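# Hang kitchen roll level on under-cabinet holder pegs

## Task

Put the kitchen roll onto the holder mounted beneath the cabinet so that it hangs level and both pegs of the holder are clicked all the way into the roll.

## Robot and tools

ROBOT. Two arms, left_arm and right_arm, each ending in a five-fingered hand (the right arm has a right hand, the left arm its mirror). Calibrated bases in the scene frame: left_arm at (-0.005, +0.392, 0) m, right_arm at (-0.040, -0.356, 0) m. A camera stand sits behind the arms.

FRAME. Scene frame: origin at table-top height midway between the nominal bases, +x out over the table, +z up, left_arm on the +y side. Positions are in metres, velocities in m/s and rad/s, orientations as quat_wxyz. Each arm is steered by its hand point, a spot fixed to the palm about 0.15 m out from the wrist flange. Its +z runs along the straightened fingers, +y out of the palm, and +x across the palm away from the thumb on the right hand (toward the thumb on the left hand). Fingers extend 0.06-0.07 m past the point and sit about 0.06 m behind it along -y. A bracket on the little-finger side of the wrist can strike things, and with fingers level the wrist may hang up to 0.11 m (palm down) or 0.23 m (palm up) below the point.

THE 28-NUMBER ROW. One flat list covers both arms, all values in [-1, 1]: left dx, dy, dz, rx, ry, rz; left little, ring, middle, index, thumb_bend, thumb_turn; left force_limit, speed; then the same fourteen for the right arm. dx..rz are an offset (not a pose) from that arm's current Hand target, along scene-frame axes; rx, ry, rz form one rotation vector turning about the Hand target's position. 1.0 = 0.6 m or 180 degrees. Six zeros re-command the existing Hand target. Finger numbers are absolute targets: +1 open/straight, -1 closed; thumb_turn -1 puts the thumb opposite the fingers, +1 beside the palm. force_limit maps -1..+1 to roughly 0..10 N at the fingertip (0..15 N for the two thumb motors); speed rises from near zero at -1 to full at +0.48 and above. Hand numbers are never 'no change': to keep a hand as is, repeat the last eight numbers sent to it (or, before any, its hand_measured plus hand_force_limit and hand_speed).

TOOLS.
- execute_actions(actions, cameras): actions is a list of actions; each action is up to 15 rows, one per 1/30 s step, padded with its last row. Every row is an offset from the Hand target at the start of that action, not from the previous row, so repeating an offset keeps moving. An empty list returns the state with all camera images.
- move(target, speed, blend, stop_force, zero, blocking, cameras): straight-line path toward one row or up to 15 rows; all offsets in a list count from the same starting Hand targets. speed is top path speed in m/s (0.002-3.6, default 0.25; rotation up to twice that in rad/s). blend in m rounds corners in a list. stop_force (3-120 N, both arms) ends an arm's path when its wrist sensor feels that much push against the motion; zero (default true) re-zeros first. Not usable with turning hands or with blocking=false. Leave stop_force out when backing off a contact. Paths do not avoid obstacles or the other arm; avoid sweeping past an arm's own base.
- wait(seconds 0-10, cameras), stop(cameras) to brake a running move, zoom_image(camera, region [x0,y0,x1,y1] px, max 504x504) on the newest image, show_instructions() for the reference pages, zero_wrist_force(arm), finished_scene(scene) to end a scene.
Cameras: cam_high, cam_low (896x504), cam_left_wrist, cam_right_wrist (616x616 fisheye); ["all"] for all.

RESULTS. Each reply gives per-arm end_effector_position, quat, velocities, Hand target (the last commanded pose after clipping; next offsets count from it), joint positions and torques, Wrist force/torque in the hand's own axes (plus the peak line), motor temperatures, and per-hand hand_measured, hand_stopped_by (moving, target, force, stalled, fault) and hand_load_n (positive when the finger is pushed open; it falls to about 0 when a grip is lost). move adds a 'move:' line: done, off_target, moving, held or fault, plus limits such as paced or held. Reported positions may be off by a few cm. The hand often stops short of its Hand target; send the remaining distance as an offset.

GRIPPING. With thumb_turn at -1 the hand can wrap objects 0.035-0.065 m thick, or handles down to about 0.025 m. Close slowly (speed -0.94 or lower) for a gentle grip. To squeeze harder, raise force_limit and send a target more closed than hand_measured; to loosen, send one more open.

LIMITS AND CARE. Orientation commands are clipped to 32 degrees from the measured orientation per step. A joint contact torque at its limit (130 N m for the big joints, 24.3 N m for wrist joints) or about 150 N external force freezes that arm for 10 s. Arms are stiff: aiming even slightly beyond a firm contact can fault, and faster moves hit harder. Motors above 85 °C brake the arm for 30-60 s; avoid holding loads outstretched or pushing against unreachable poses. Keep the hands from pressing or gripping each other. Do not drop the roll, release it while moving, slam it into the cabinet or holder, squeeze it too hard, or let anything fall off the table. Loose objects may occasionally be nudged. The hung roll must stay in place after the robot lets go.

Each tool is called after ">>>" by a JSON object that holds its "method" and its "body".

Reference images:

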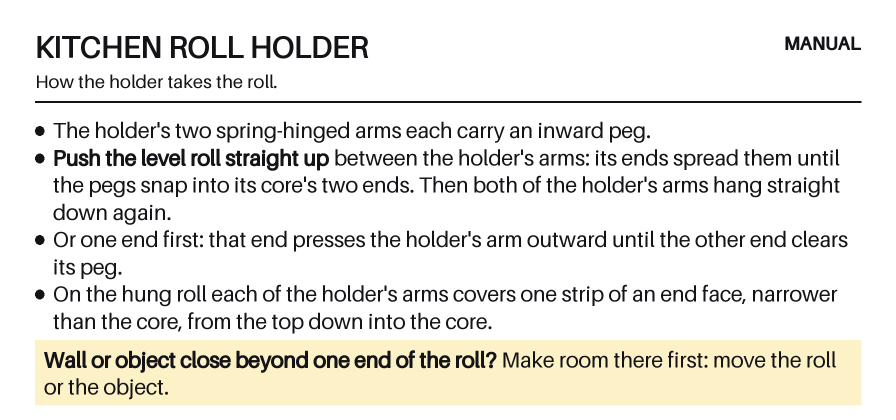

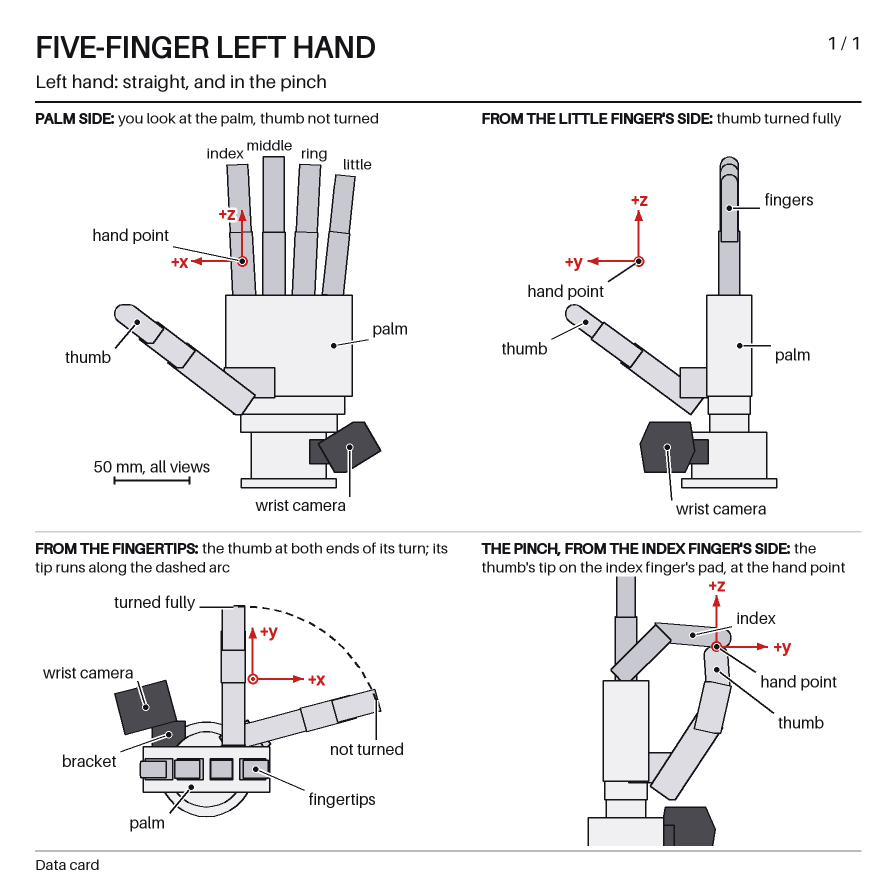

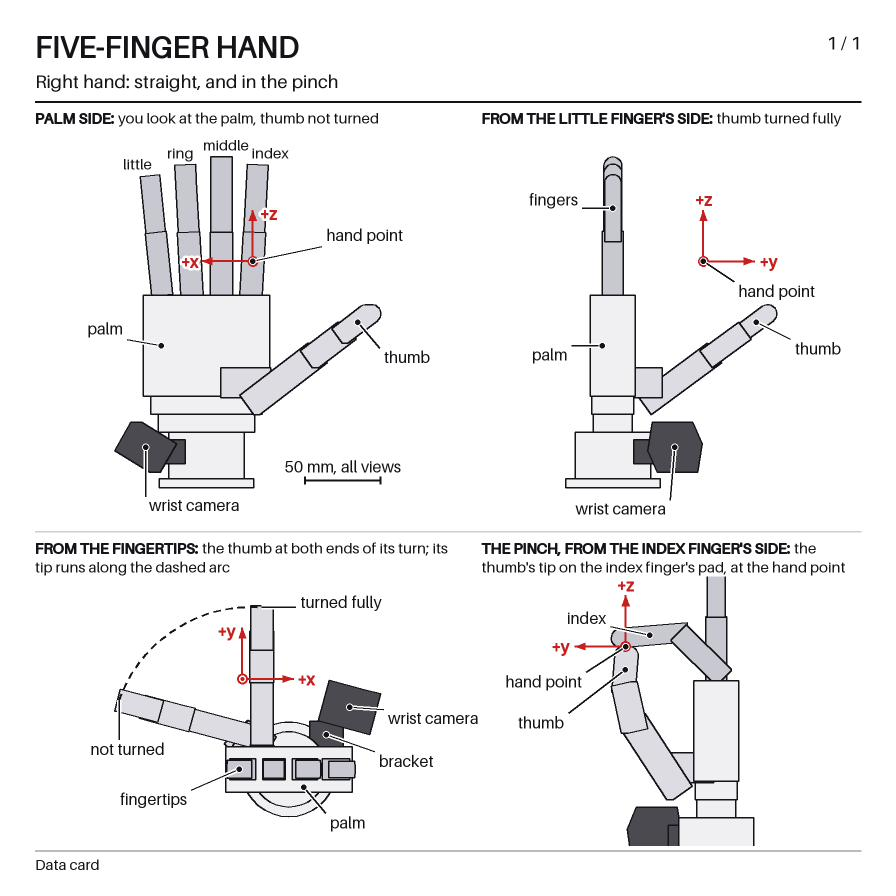

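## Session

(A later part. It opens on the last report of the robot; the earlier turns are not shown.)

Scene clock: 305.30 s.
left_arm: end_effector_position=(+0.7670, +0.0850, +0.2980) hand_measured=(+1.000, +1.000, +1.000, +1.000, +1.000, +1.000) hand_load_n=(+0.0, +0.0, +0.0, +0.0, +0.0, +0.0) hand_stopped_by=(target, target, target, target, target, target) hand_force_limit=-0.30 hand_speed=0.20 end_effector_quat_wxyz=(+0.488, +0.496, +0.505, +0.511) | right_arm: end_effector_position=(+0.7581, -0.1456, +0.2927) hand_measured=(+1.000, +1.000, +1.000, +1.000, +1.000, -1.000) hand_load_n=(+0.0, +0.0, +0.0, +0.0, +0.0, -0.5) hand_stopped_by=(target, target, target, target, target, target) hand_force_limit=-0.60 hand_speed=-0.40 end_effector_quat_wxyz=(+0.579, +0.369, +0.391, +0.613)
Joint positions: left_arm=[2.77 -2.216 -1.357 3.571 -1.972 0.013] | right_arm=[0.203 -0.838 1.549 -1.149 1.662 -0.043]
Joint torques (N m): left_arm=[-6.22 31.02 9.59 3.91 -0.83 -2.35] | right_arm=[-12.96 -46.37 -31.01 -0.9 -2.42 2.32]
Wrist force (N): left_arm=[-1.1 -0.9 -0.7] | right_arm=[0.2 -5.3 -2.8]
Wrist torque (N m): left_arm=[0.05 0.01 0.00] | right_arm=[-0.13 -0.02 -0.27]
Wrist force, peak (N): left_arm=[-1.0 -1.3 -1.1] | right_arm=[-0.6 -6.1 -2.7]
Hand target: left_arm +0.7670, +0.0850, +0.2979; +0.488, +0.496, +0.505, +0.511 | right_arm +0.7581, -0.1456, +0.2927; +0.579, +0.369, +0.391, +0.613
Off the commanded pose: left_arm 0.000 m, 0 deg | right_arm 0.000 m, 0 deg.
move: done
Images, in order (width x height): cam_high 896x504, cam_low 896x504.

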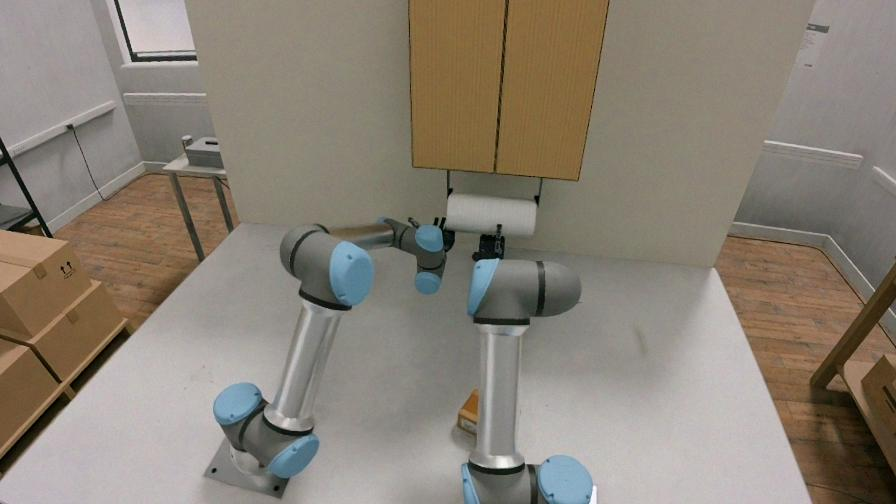

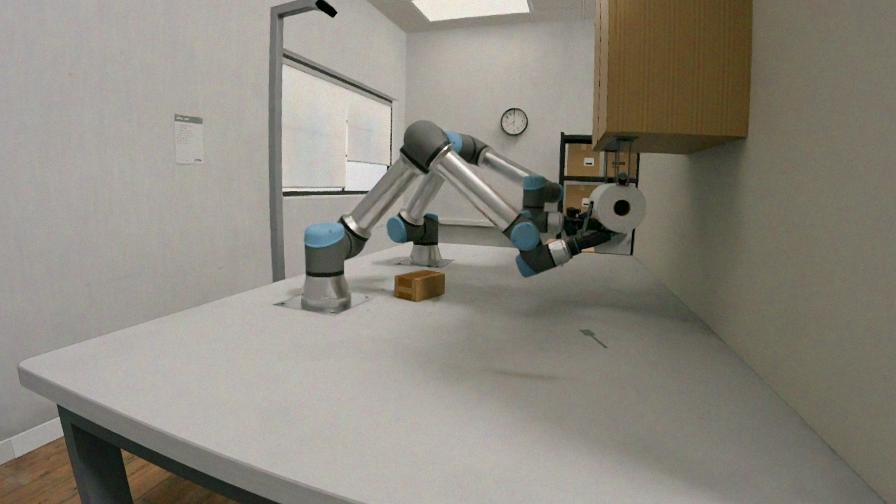

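>>> {"method": "move", "body": {"target": [0,0,0.0317,0,0,0,1,1,1,1,1,1,-0.3,0.2,0,0,0.0367,0,0,0,1,1,1,1,1,-1,-0.6,-0.4], "speed": 0.03, "cameras": ["cam_high","cam_low","cam_left_wrist"]}}

>>> {"method": "zoom_image", "body": {"camera": "cam_high", "region": [430, 150, 560, 250]}}

>>> {"method": "zoom_image", "body": {"camera": "cam_low", "region": [580, 150, 660, 230]}}

Scene clock: 307.17 s.
left_arm: end_effector_position=(+0.7670, +0.0850, +0.3169) hand_measured=(+1.000, +1.000, +1.000, +1.000, +1.000, +1.000) hand_load_n=(+0.0, +0.0, +0.0, +0.0, +0.0, +0.0) hand_stopped_by=(target, target, target, target, target, target) hand_force_limit=-0.30 hand_speed=0.20 end_effector_quat_wxyz=(+0.488, +0.496, +0.505, +0.511) | right_arm: end_effector_position=(+0.7581, -0.1456, +0.3146) hand_measured=(+1.000, +1.000, +1.000, +1.000, +1.000, -1.000) hand_load_n=(+0.0, +0.0, +0.0, +0.0, +0.0, +1.0) hand_stopped_by=(target, target, target, target, target, target) hand_force_limit=-0.60 hand_speed=-0.40 end_effector_quat_wxyz=(+0.579, +0.369, +0.391, +0.613)
Joint positions: left_arm=[2.77 -2.198 -1.336 3.531 -1.972 0.013] | right_arm=[0.203 -0.871 1.539 -1.107 1.662 -0.043]
Joint torques (N m): left_arm=[-2.8 53.41 28.22 -1.12 1.37 1.11] | right_arm=[-9.24 -66.4 -32.6 -1.83 -1.45 2.06]
Wrist force (N): left_arm=[-0.9 -0.4 -0.2] | right_arm=[0.7 -9.4 -4.8]
Wrist torque (N m): left_arm=[0.04 0.02 -0.02] | right_arm=[-0.10 0.10 -0.17]
Wrist force, peak (N): left_arm=[-1.1 -2.5 -0.7] | right_arm=[-0.2 -12.5 -5.5]
Hand target: left_arm +0.7670, +0.0850, +0.3170; +0.488, +0.496, +0.505, +0.511 | right_arm +0.7581, -0.1456, +0.3148; +0.579, +0.369, +0.391, +0.613
Off the commanded pose: left_arm 0.000 m, 0 deg | right_arm 0.000 m, 0 deg.
move: done
camera_calibration:
cam_left_wrist: T_world_to_cam=[[0.00899356, 0.341521, -0.939831, 0.267638], [-0.547522, 0.788143, 0.28116, 0.260116], [0.836743, 0.512049, 0.194078, -0.633721], [0, 0, 0, 1]] pos_world=[0.670274, 0.0280838, 0.301391]
Images, in order (width x height): cam_high 896x504, cam_low 896x504, cam_left_wrist 616x616.

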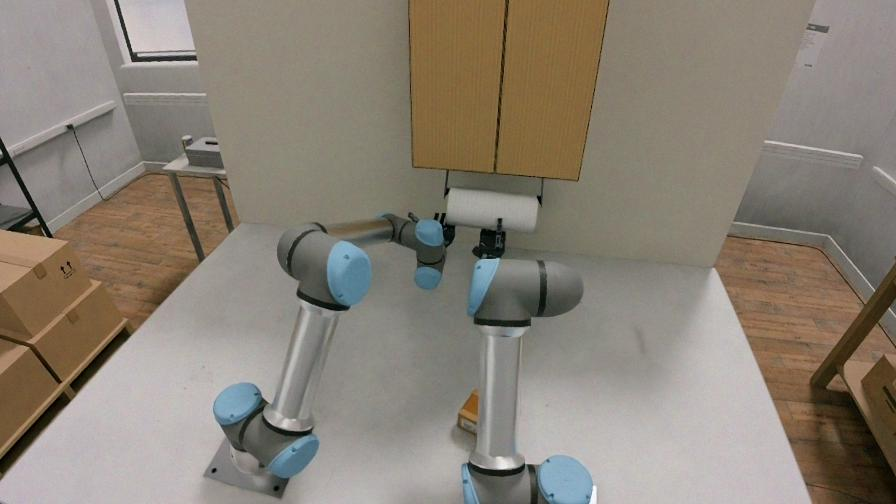

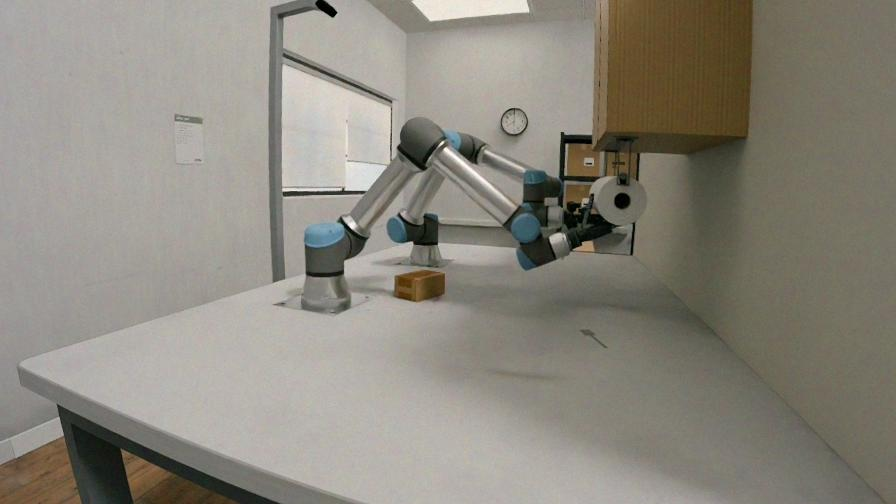

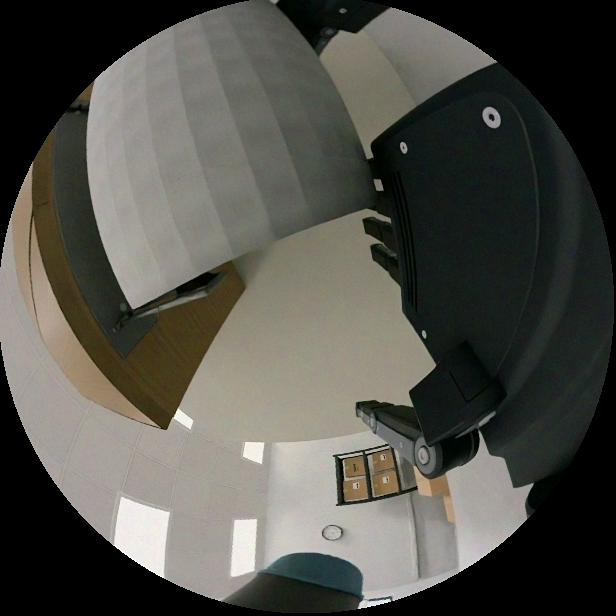

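Scaled by 3.877.

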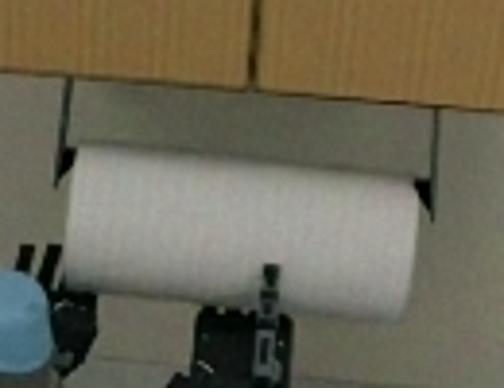

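Scaled by 6.300.

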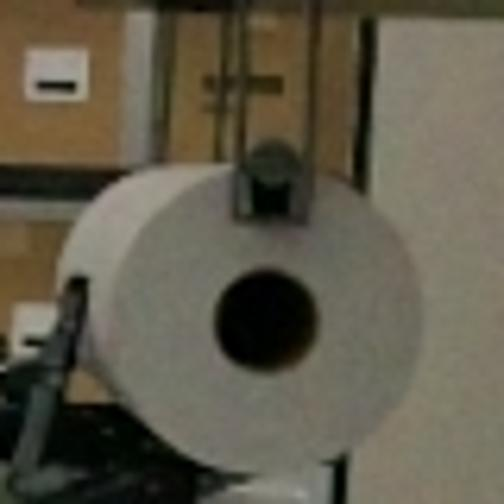

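>>> {"method": "move", "body": {"target": [0,0,0.0333,0,0,0,1,1,1,1,1,1,-0.3,0.2,0,0,0.0333,0,0,0,1,1,1,1,1,-1,-0.6,-0.4], "speed": 0.03, "cameras": ["cam_high","cam_low","cam_left_wrist"]}}

>>> {"method": "zoom_image", "body": {"camera": "cam_high", "region": [430, 150, 560, 250]}}

>>> {"method": "zoom_image", "body": {"camera": "cam_low", "region": [580, 150, 660, 230]}}

Scene clock: 308.80 s.
left_arm: end_effector_position=(+0.7670, +0.0850, +0.3368) hand_measured=(+1.000, +1.000, +1.000, +1.000, +1.000, +1.000) hand_load_n=(+0.0, +0.5, +0.0, +0.0, -0.5, +0.0) hand_stopped_by=(target, target, target, target, target, target) hand_force_limit=-0.30 hand_speed=0.20 end_effector_quat_wxyz=(+0.488, +0.496, +0.505, +0.511) | right_arm: end_effector_position=(+0.7581, -0.1456, +0.3346) hand_measured=(+1.000, +1.000, +1.000, +1.000, +1.000, -1.000) hand_load_n=(+0.0, +0.0, +0.0, +0.5, +0.5, +2.0) hand_stopped_by=(target, target, target, target, target, target) hand_force_limit=-0.60 hand_speed=-0.40 end_effector_quat_wxyz=(+0.579, +0.369, +0.391, +0.613)
Joint positions: left_arm=[2.77 -2.18 -1.311 3.488 -1.972 0.013] | right_arm=[0.203 -0.899 1.528 -1.067 1.662 -0.043]
Joint torques (N m): left_arm=[1.05 53.87 29.37 -1.21 1.9 0.73] | right_arm=[-3.17 -68.85 -34.88 -2.31 3.01 1.59]
Wrist force (N): left_arm=[-1.0 -0.5 -0.4] | right_arm=[5.3 -12.5 -3.9]
Wrist torque (N m): left_arm=[0.05 0.03 -0.02] | right_arm=[-0.07 0.20 0.21]
Wrist force, peak (N): left_arm=[-1.3 -0.5 -0.5] | right_arm=[3.7 -13.5 -4.7]
Hand target: left_arm +0.7670, +0.0850, +0.3369; +0.488, +0.496, +0.505, +0.511 | right_arm +0.7581, -0.1456, +0.3347; +0.579, +0.369, +0.391, +0.613
Off the commanded pose: left_arm 0.000 m, 0 deg | right_arm 0.000 m, 0 deg.
move: done
camera_calibration:
cam_left_wrist: T_world_to_cam=[[0.00894345, 0.341595, -0.939805, 0.286457], [-0.547477, 0.788139, 0.281258, 0.254432], [0.836773, 0.512006, 0.194064, -0.637617], [0, 0, 0, 1]] pos_world=[0.670274, 0.0280838, 0.321391]
Images, in order (width x height): cam_high 896x504, cam_low 896x504, cam_left_wrist 616x616.

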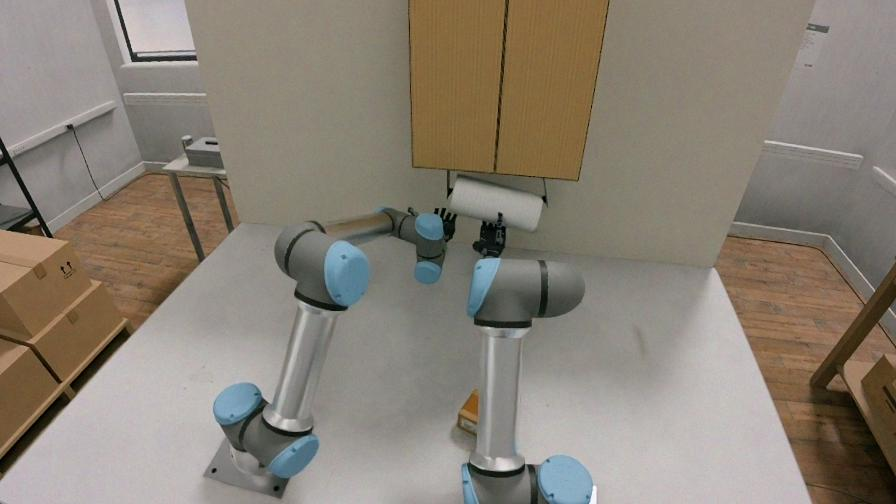

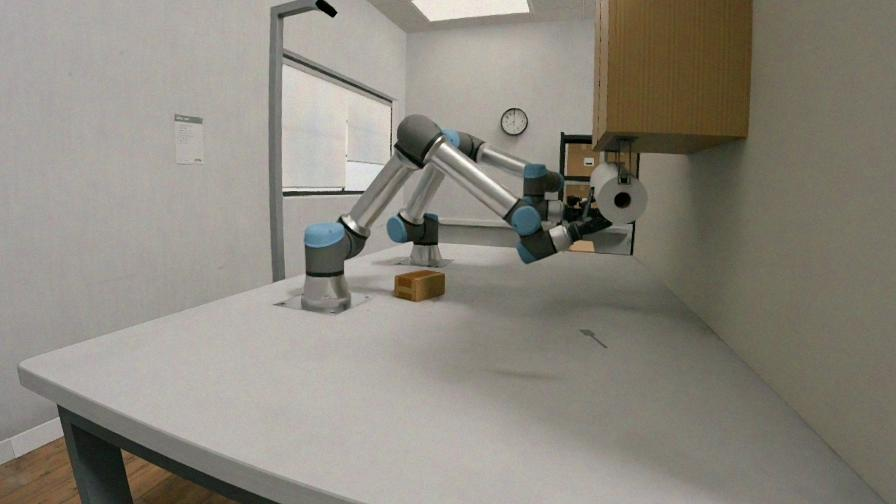

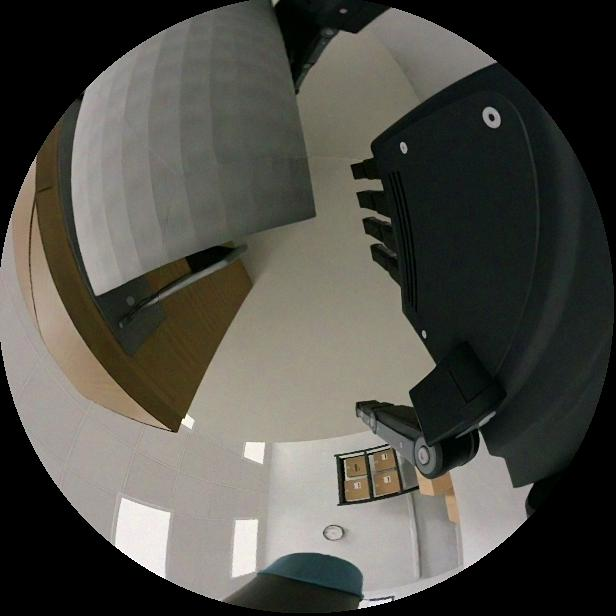

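Scaled by 3.877.

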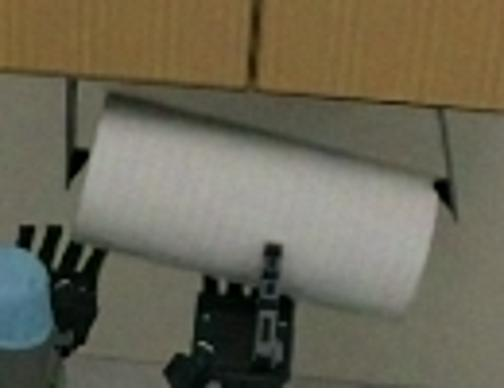

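Scaled by 6.300.

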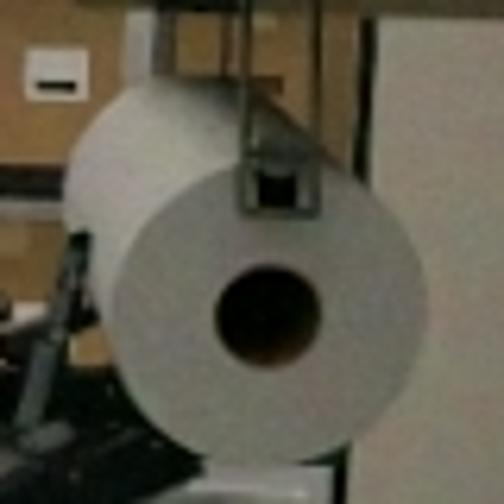

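>>> {"method": "zoom_image", "body": {"camera": "cam_left_wrist", "region": [60, 160, 340, 440]}}

Scaled by 1.800 from the camera's 616x616 image, which has a finer 880x880 frame.

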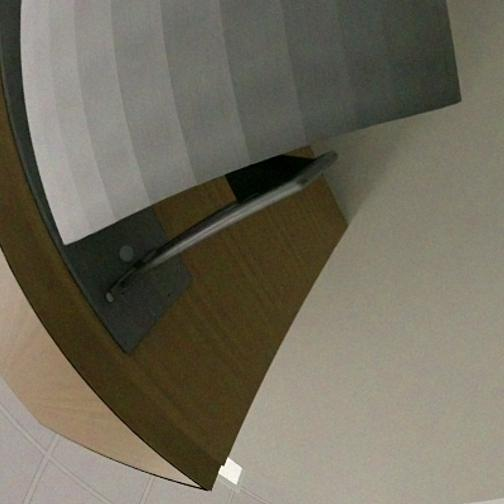

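>>> {"method": "move", "body": {"target": [0,0,0.0367,0,0,0,1,1,1,1,1,1,-0.3,0.2,0,0,-0.02,0,0,0,1,1,1,1,1,-1,-0.6,-0.4], "speed": 0.03, "cameras": ["cam_high","cam_low","cam_left_wrist"]}}

>>> {"method": "zoom_image", "body": {"camera": "cam_high", "region": [430, 150, 560, 250]}}

>>> {"method": "zoom_image", "body": {"camera": "cam_low", "region": [580, 150, 660, 230]}}

>>> {"method": "zoom_image", "body": {"camera": "cam_left_wrist", "region": [60, 160, 340, 440]}}

Scene clock: 312.00 s.
left_arm: end_effector_position=(+0.7670, +0.0850, +0.3588) hand_measured=(+1.000, +1.000, +1.000, +1.000, +1.000, +1.000) hand_load_n=(+0.0, +0.0, +0.0, +0.0, +0.0, +0.0) hand_stopped_by=(target, target, target, target, target, target) hand_force_limit=-0.30 hand_speed=0.20 end_effector_quat_wxyz=(+0.488, +0.496, +0.505, +0.511) | right_arm: end_effector_position=(+0.7581, -0.1456, +0.3228) hand_measured=(+1.000, +1.000, +1.000, +1.000, +1.000, -1.000) hand_load_n=(+0.0, +0.0, +0.0, +0.0, +0.5, -0.5) hand_stopped_by=(target, target, target, target, target, target) hand_force_limit=-0.60 hand_speed=-0.40 end_effector_quat_wxyz=(+0.579, +0.369, +0.391, +0.613)
Joint positions: left_arm=[2.77 -2.163 -1.28 3.44 -1.972 0.013] | right_arm=[0.203 -0.883 1.535 -1.091 1.662 -0.043]
Joint torques (N m): left_arm=[6.7 54.17 29.77 -0.93 2.09 1.6] | right_arm=[8.68 -46.01 -9.26 -5.61 1.93 1.41]
Wrist force (N): left_arm=[-0.9 -2.1 -0.5] | right_arm=[4.1 -6.1 -3.0]
Wrist torque (N m): left_arm=[0.01 0.03 0.08] | right_arm=[-0.05 0.10 0.03]
Wrist force, peak (N): left_arm=[-0.8 -2.2 -0.5] | right_arm=[5.5 -12.8 -4.1]
Hand target: left_arm +0.7670, +0.0850, +0.3590; +0.488, +0.496, +0.505, +0.511 | right_arm +0.7581, -0.1456, +0.3227; +0.579, +0.369, +0.391, +0.613
Off the commanded pose: left_arm 0.000 m, 0 deg | right_arm 0.000 m, 0 deg.
move: done
camera_calibration:
cam_left_wrist: T_world_to_cam=[[0.00899378, 0.34152, -0.939831, 0.30711], [-0.547477, 0.78817, 0.28117, 0.248273], [0.836772, 0.512007, 0.194063, -0.641885], [0, 0, 0, 1]] pos_world=[0.670274, 0.0280839, 0.343391]
Images, in order (width x height): cam_high 896x504, cam_low 896x504, cam_left_wrist 616x616.

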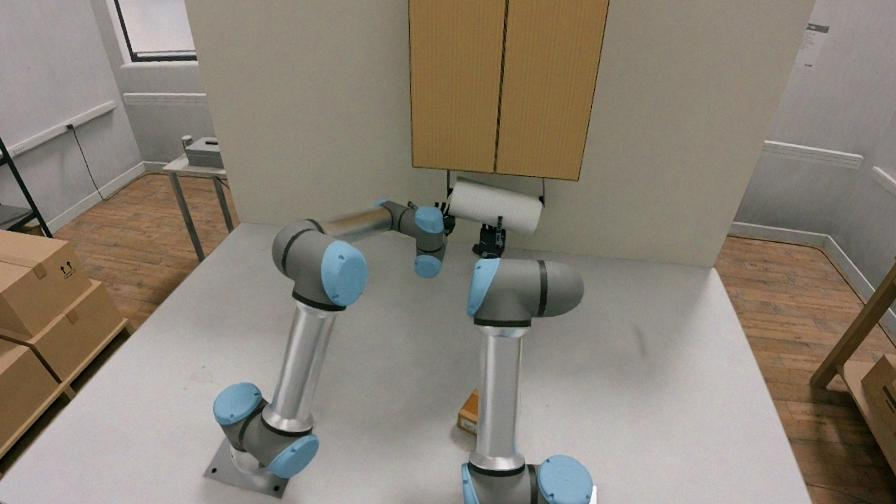

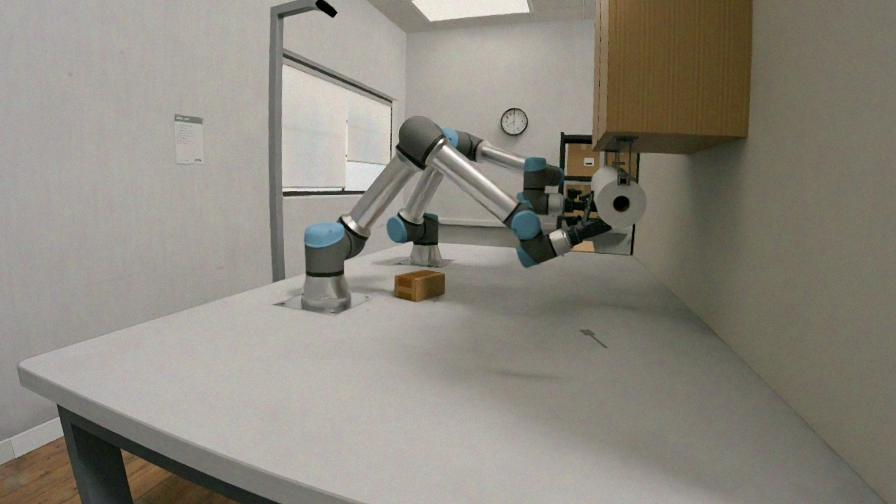

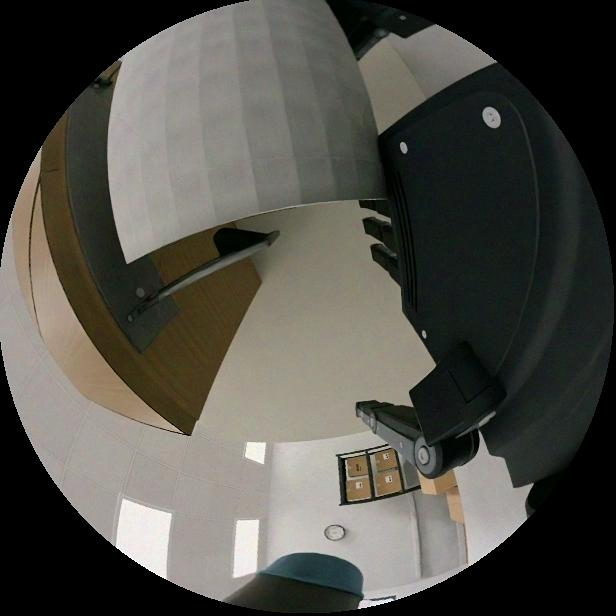

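Scaled by 3.877.

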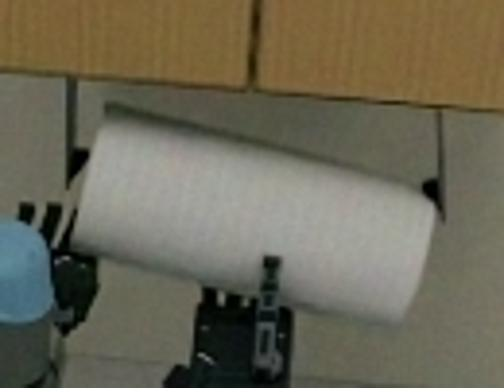

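Scaled by 6.300.

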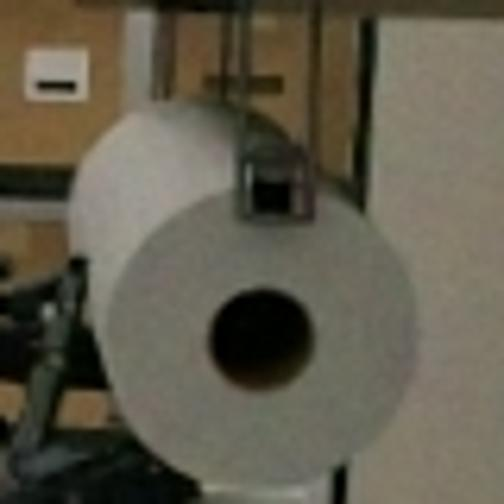

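Scaled by 1.800 from the camera's 616x616 image, which has a finer 880x880 frame.

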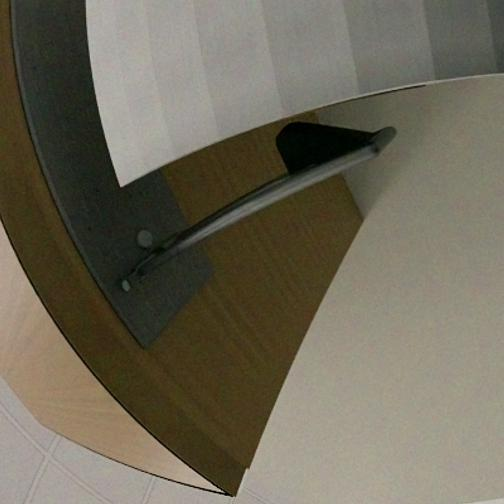

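>>> {"method": "move", "body": {"target": [0,0,0.0167,0,0,0,1,1,1,1,1,1,-0.3,0.2,0,0,0,0,0,0,1,1,1,1,1,-1,-0.6,-0.4], "speed": 0.03, "cameras": ["cam_high","cam_low","cam_left_wrist"]}}

>>> {"method": "zoom_image", "body": {"camera": "cam_high", "region": [430, 150, 560, 250]}}

>>> {"method": "zoom_image", "body": {"camera": "cam_left_wrist", "region": [60, 160, 340, 440]}}

Scene clock: 315.50 s.
left_arm: end_effector_position=(+0.7670, +0.0850, +0.3689) hand_measured=(+1.000, +1.000, +1.000, +1.000, +1.000, +1.000) hand_load_n=(+0.0, +0.0, +0.0, +0.0, +0.0, +0.0) hand_stopped_by=(target, target, target, target, target, target) hand_force_limit=-0.30 hand_speed=0.20 end_effector_quat_wxyz=(+0.488, +0.496, +0.505, +0.511) | right_arm: end_effector_position=(+0.7581, -0.1456, +0.3227) hand_measured=(+1.000, +1.000, +1.000, +1.000, +1.000, -1.000) hand_load_n=(+0.0, +0.0, +0.0, +0.5, +0.5, +0.0) hand_stopped_by=(target, target, target, target, target, target) hand_force_limit=-0.60 hand_speed=-0.40 end_effector_quat_wxyz=(+0.579, +0.369, +0.391, +0.613)
Joint positions: left_arm=[2.77 -2.156 -1.265 3.418 -1.972 0.013] | right_arm=[0.203 -0.883 1.535 -1.091 1.662 -0.043]
Joint torques (N m): left_arm=[9.28 54.23 30.19 -0.97 2.43 1.38] | right_arm=[8.98 -49.2 -10.58 -5.33 -1.29 1.23]
Wrist force (N): left_arm=[-0.8 -2.0 0.1] | right_arm=[3.7 -5.6 -3.7]
Wrist torque (N m): left_arm=[-0.02 0.05 0.08] | right_arm=[-0.08 0.12 0.05]
Wrist force, peak (N): left_arm=[-1.0 -2.4 -0.4] | right_arm=[4.0 -6.7 -3.2]
Hand target: left_arm +0.7670, +0.0850, +0.3690; +0.488, +0.496, +0.505, +0.511 | right_arm +0.7581, -0.1456, +0.3227; +0.579, +0.369, +0.391, +0.613
Off the commanded pose: left_arm 0.000 m, 0 deg | right_arm 0.000 m, 0 deg.
move: done
camera_calibration:
cam_left_wrist: T_world_to_cam=[[0.00894345, 0.341595, -0.939805, 0.316531], [-0.547477, 0.788139, 0.281258, 0.245431], [0.836773, 0.512006, 0.194064, -0.643827], [0, 0, 0, 1]] pos_world=[0.670274, 0.0280838, 0.353391]
Images, in order (width x height): cam_high 896x504, cam_low 896x504, cam_left_wrist 616x616.

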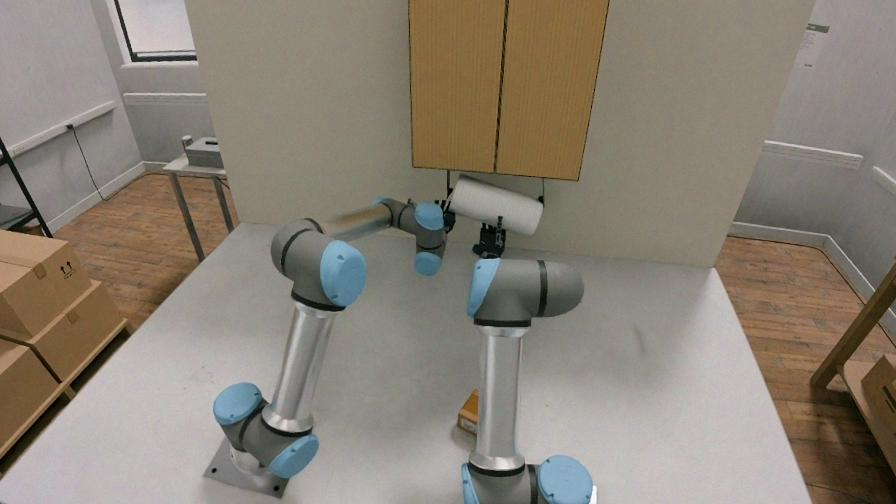

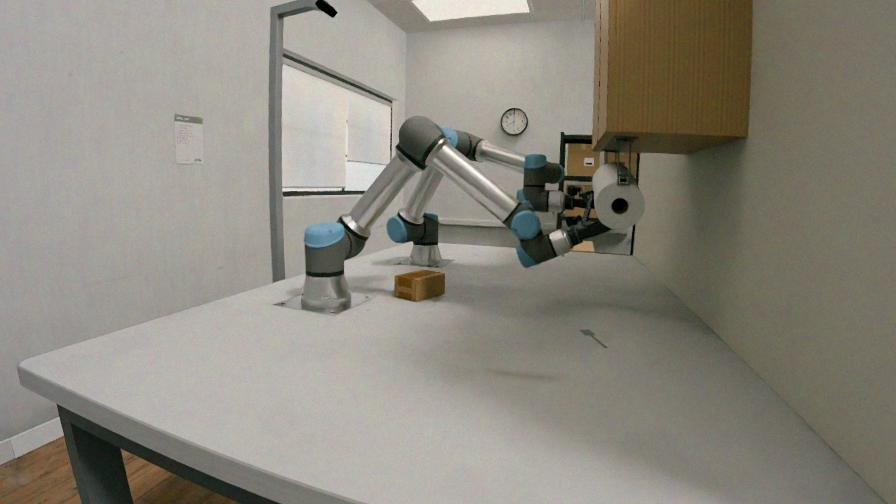

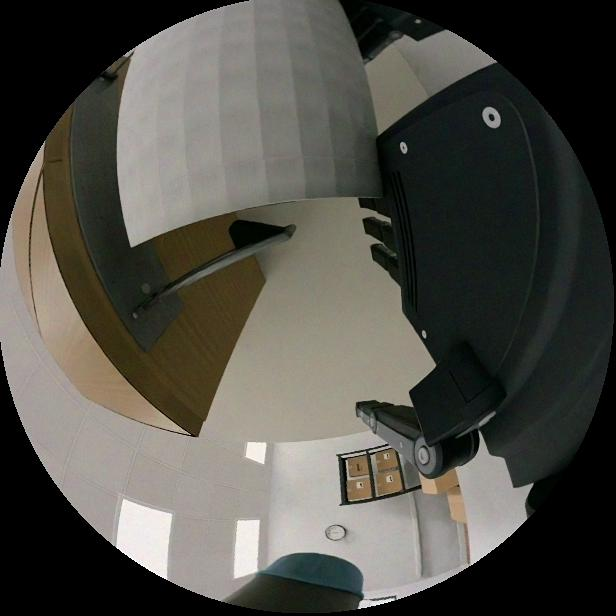

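Scaled by 3.877.

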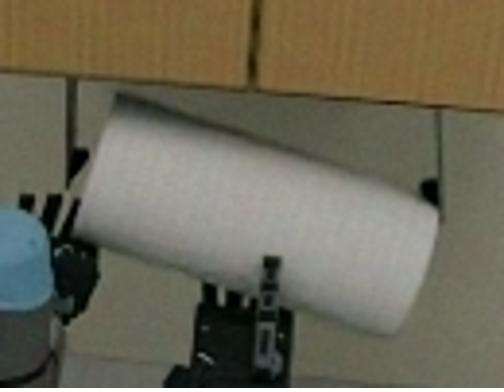

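Scaled by 1.800 from the camera's 616x616 image, which has a finer 880x880 frame.

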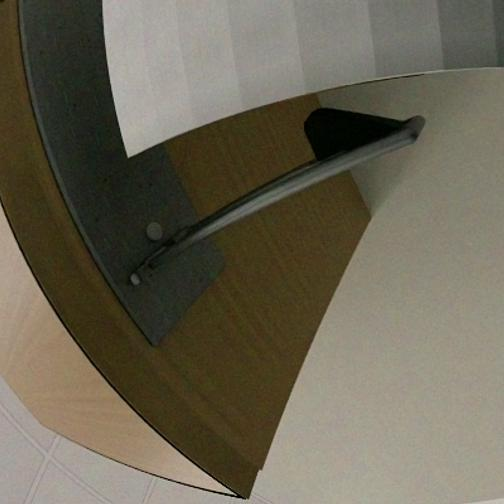

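>>> {"method": "move", "body": {"target": [0,0.0333,0.01,0,0,0,1,1,1,1,1,1,-0.3,0.2,0,0.0333,0,0,0,0,1,1,1,1,1,-1,-0.6,-0.4], "speed": 0.03, "cameras": ["cam_high","cam_low","cam_left_wrist"]}}

>>> {"method": "zoom_image", "body": {"camera": "cam_high", "region": [430, 150, 560, 250]}}

>>> {"method": "zoom_image", "body": {"camera": "cam_left_wrist", "region": [60, 160, 340, 440]}}

>>> {"method": "zoom_image", "body": {"camera": "cam_low", "region": [580, 150, 660, 230]}}

Scene clock: 317.37 s.
left_arm: end_effector_position=(+0.7670, +0.1048, +0.3749) hand_measured=(+1.000, +1.000, +1.000, +1.000, +1.000, +1.000) hand_load_n=(+0.0, +0.0, +0.0, +0.0, +0.0, +0.0) hand_stopped_by=(target, target, target, target, target, target) hand_force_limit=-0.30 hand_speed=0.20 end_effector_quat_wxyz=(+0.488, +0.496, +0.505, +0.511) | right_arm: end_effector_position=(+0.7581, -0.1258, +0.3227) hand_measured=(+1.000, +1.000, +1.000, +1.000, +1.000, -1.000) hand_load_n=(+0.0, +0.0, +0.0, +0.0, +0.5, +2.0) hand_stopped_by=(target, target, target, target, target, target) hand_force_limit=-0.60 hand_speed=-0.40 end_effector_quat_wxyz=(+0.579, +0.369, +0.391, +0.613)
Joint positions: left_arm=[2.801 -2.126 -1.297 3.42 -1.941 0.013] | right_arm=[0.234 -0.869 1.509 -1.08 1.69 -0.056]
Joint torques (N m): left_arm=[13.53 54 11.2 4.44 2.65 -0.53] | right_arm=[10.47 -44.95 -31.32 -0.61 2.63 -2.44]
Wrist force (N): left_arm=[-2.0 -3.5 -0.3] | right_arm=[0.2 -3.8 -3.2]
Wrist torque (N m): left_arm=[-0.01 0.10 0.11] | right_arm=[-0.15 0.16 0.15]
Wrist force, peak (N): left_arm=[-1.9 -3.7 -0.2] | right_arm=[3.7 -5.5 -4.0]
Hand target: left_arm +0.7670, +0.1050, +0.3750; +0.488, +0.496, +0.505, +0.511 | right_arm +0.7581, -0.1256, +0.3227; +0.579, +0.369, +0.391, +0.613
Off the commanded pose: left_arm 0.000 m, 0 deg | right_arm 0.000 m, 0 deg.
move: done
camera_calibration:
cam_left_wrist: T_world_to_cam=[[0.00888532, 0.341457, -0.939855, 0.31553], [-0.547565, 0.788116, 0.281152, 0.22813], [0.836716, 0.512133, 0.193972, -0.655135], [0, 0, 0, 1]] pos_world=[0.670274, 0.0479837, 0.359491]
Images, in order (width x height): cam_high 896x504, cam_low 896x504, cam_left_wrist 616x616.

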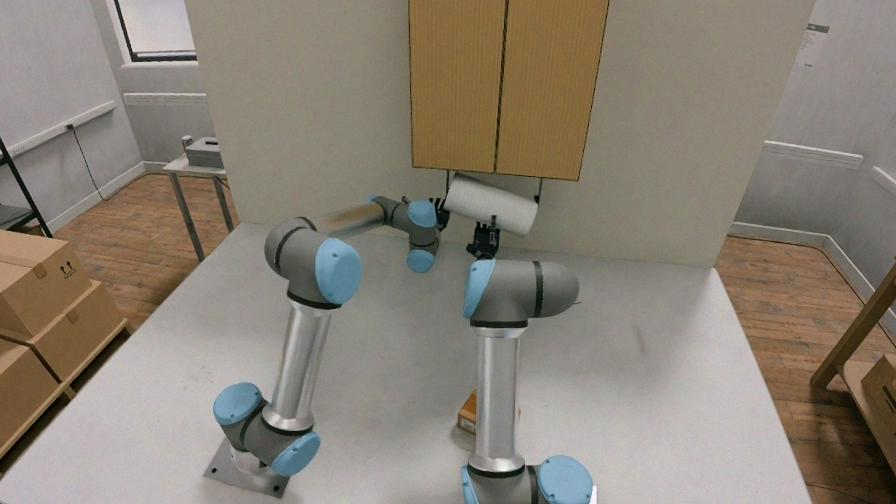

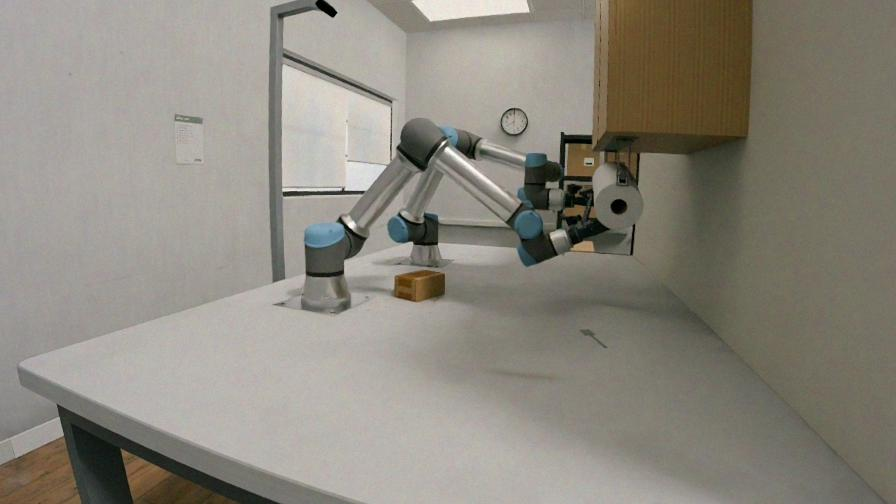

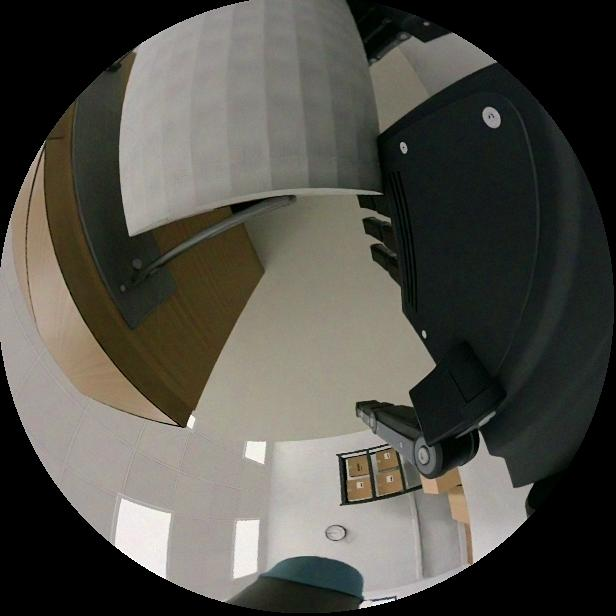

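Scaled by 3.877.

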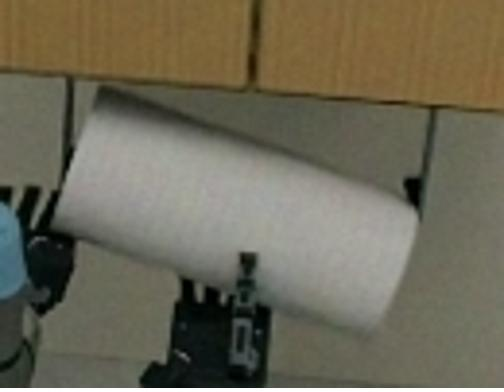

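Scaled by 1.800 from the camera's 616x616 image, which has a finer 880x880 frame.

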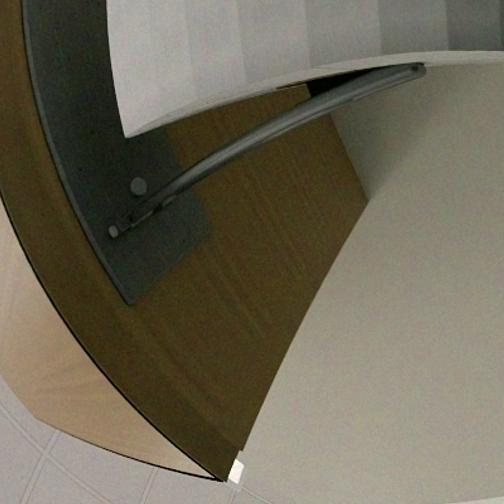

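Scaled by 6.300.

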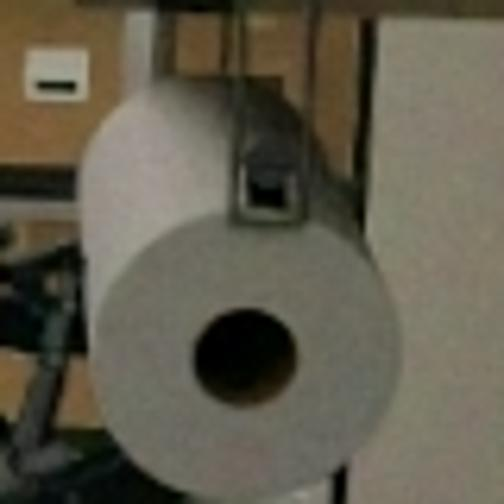

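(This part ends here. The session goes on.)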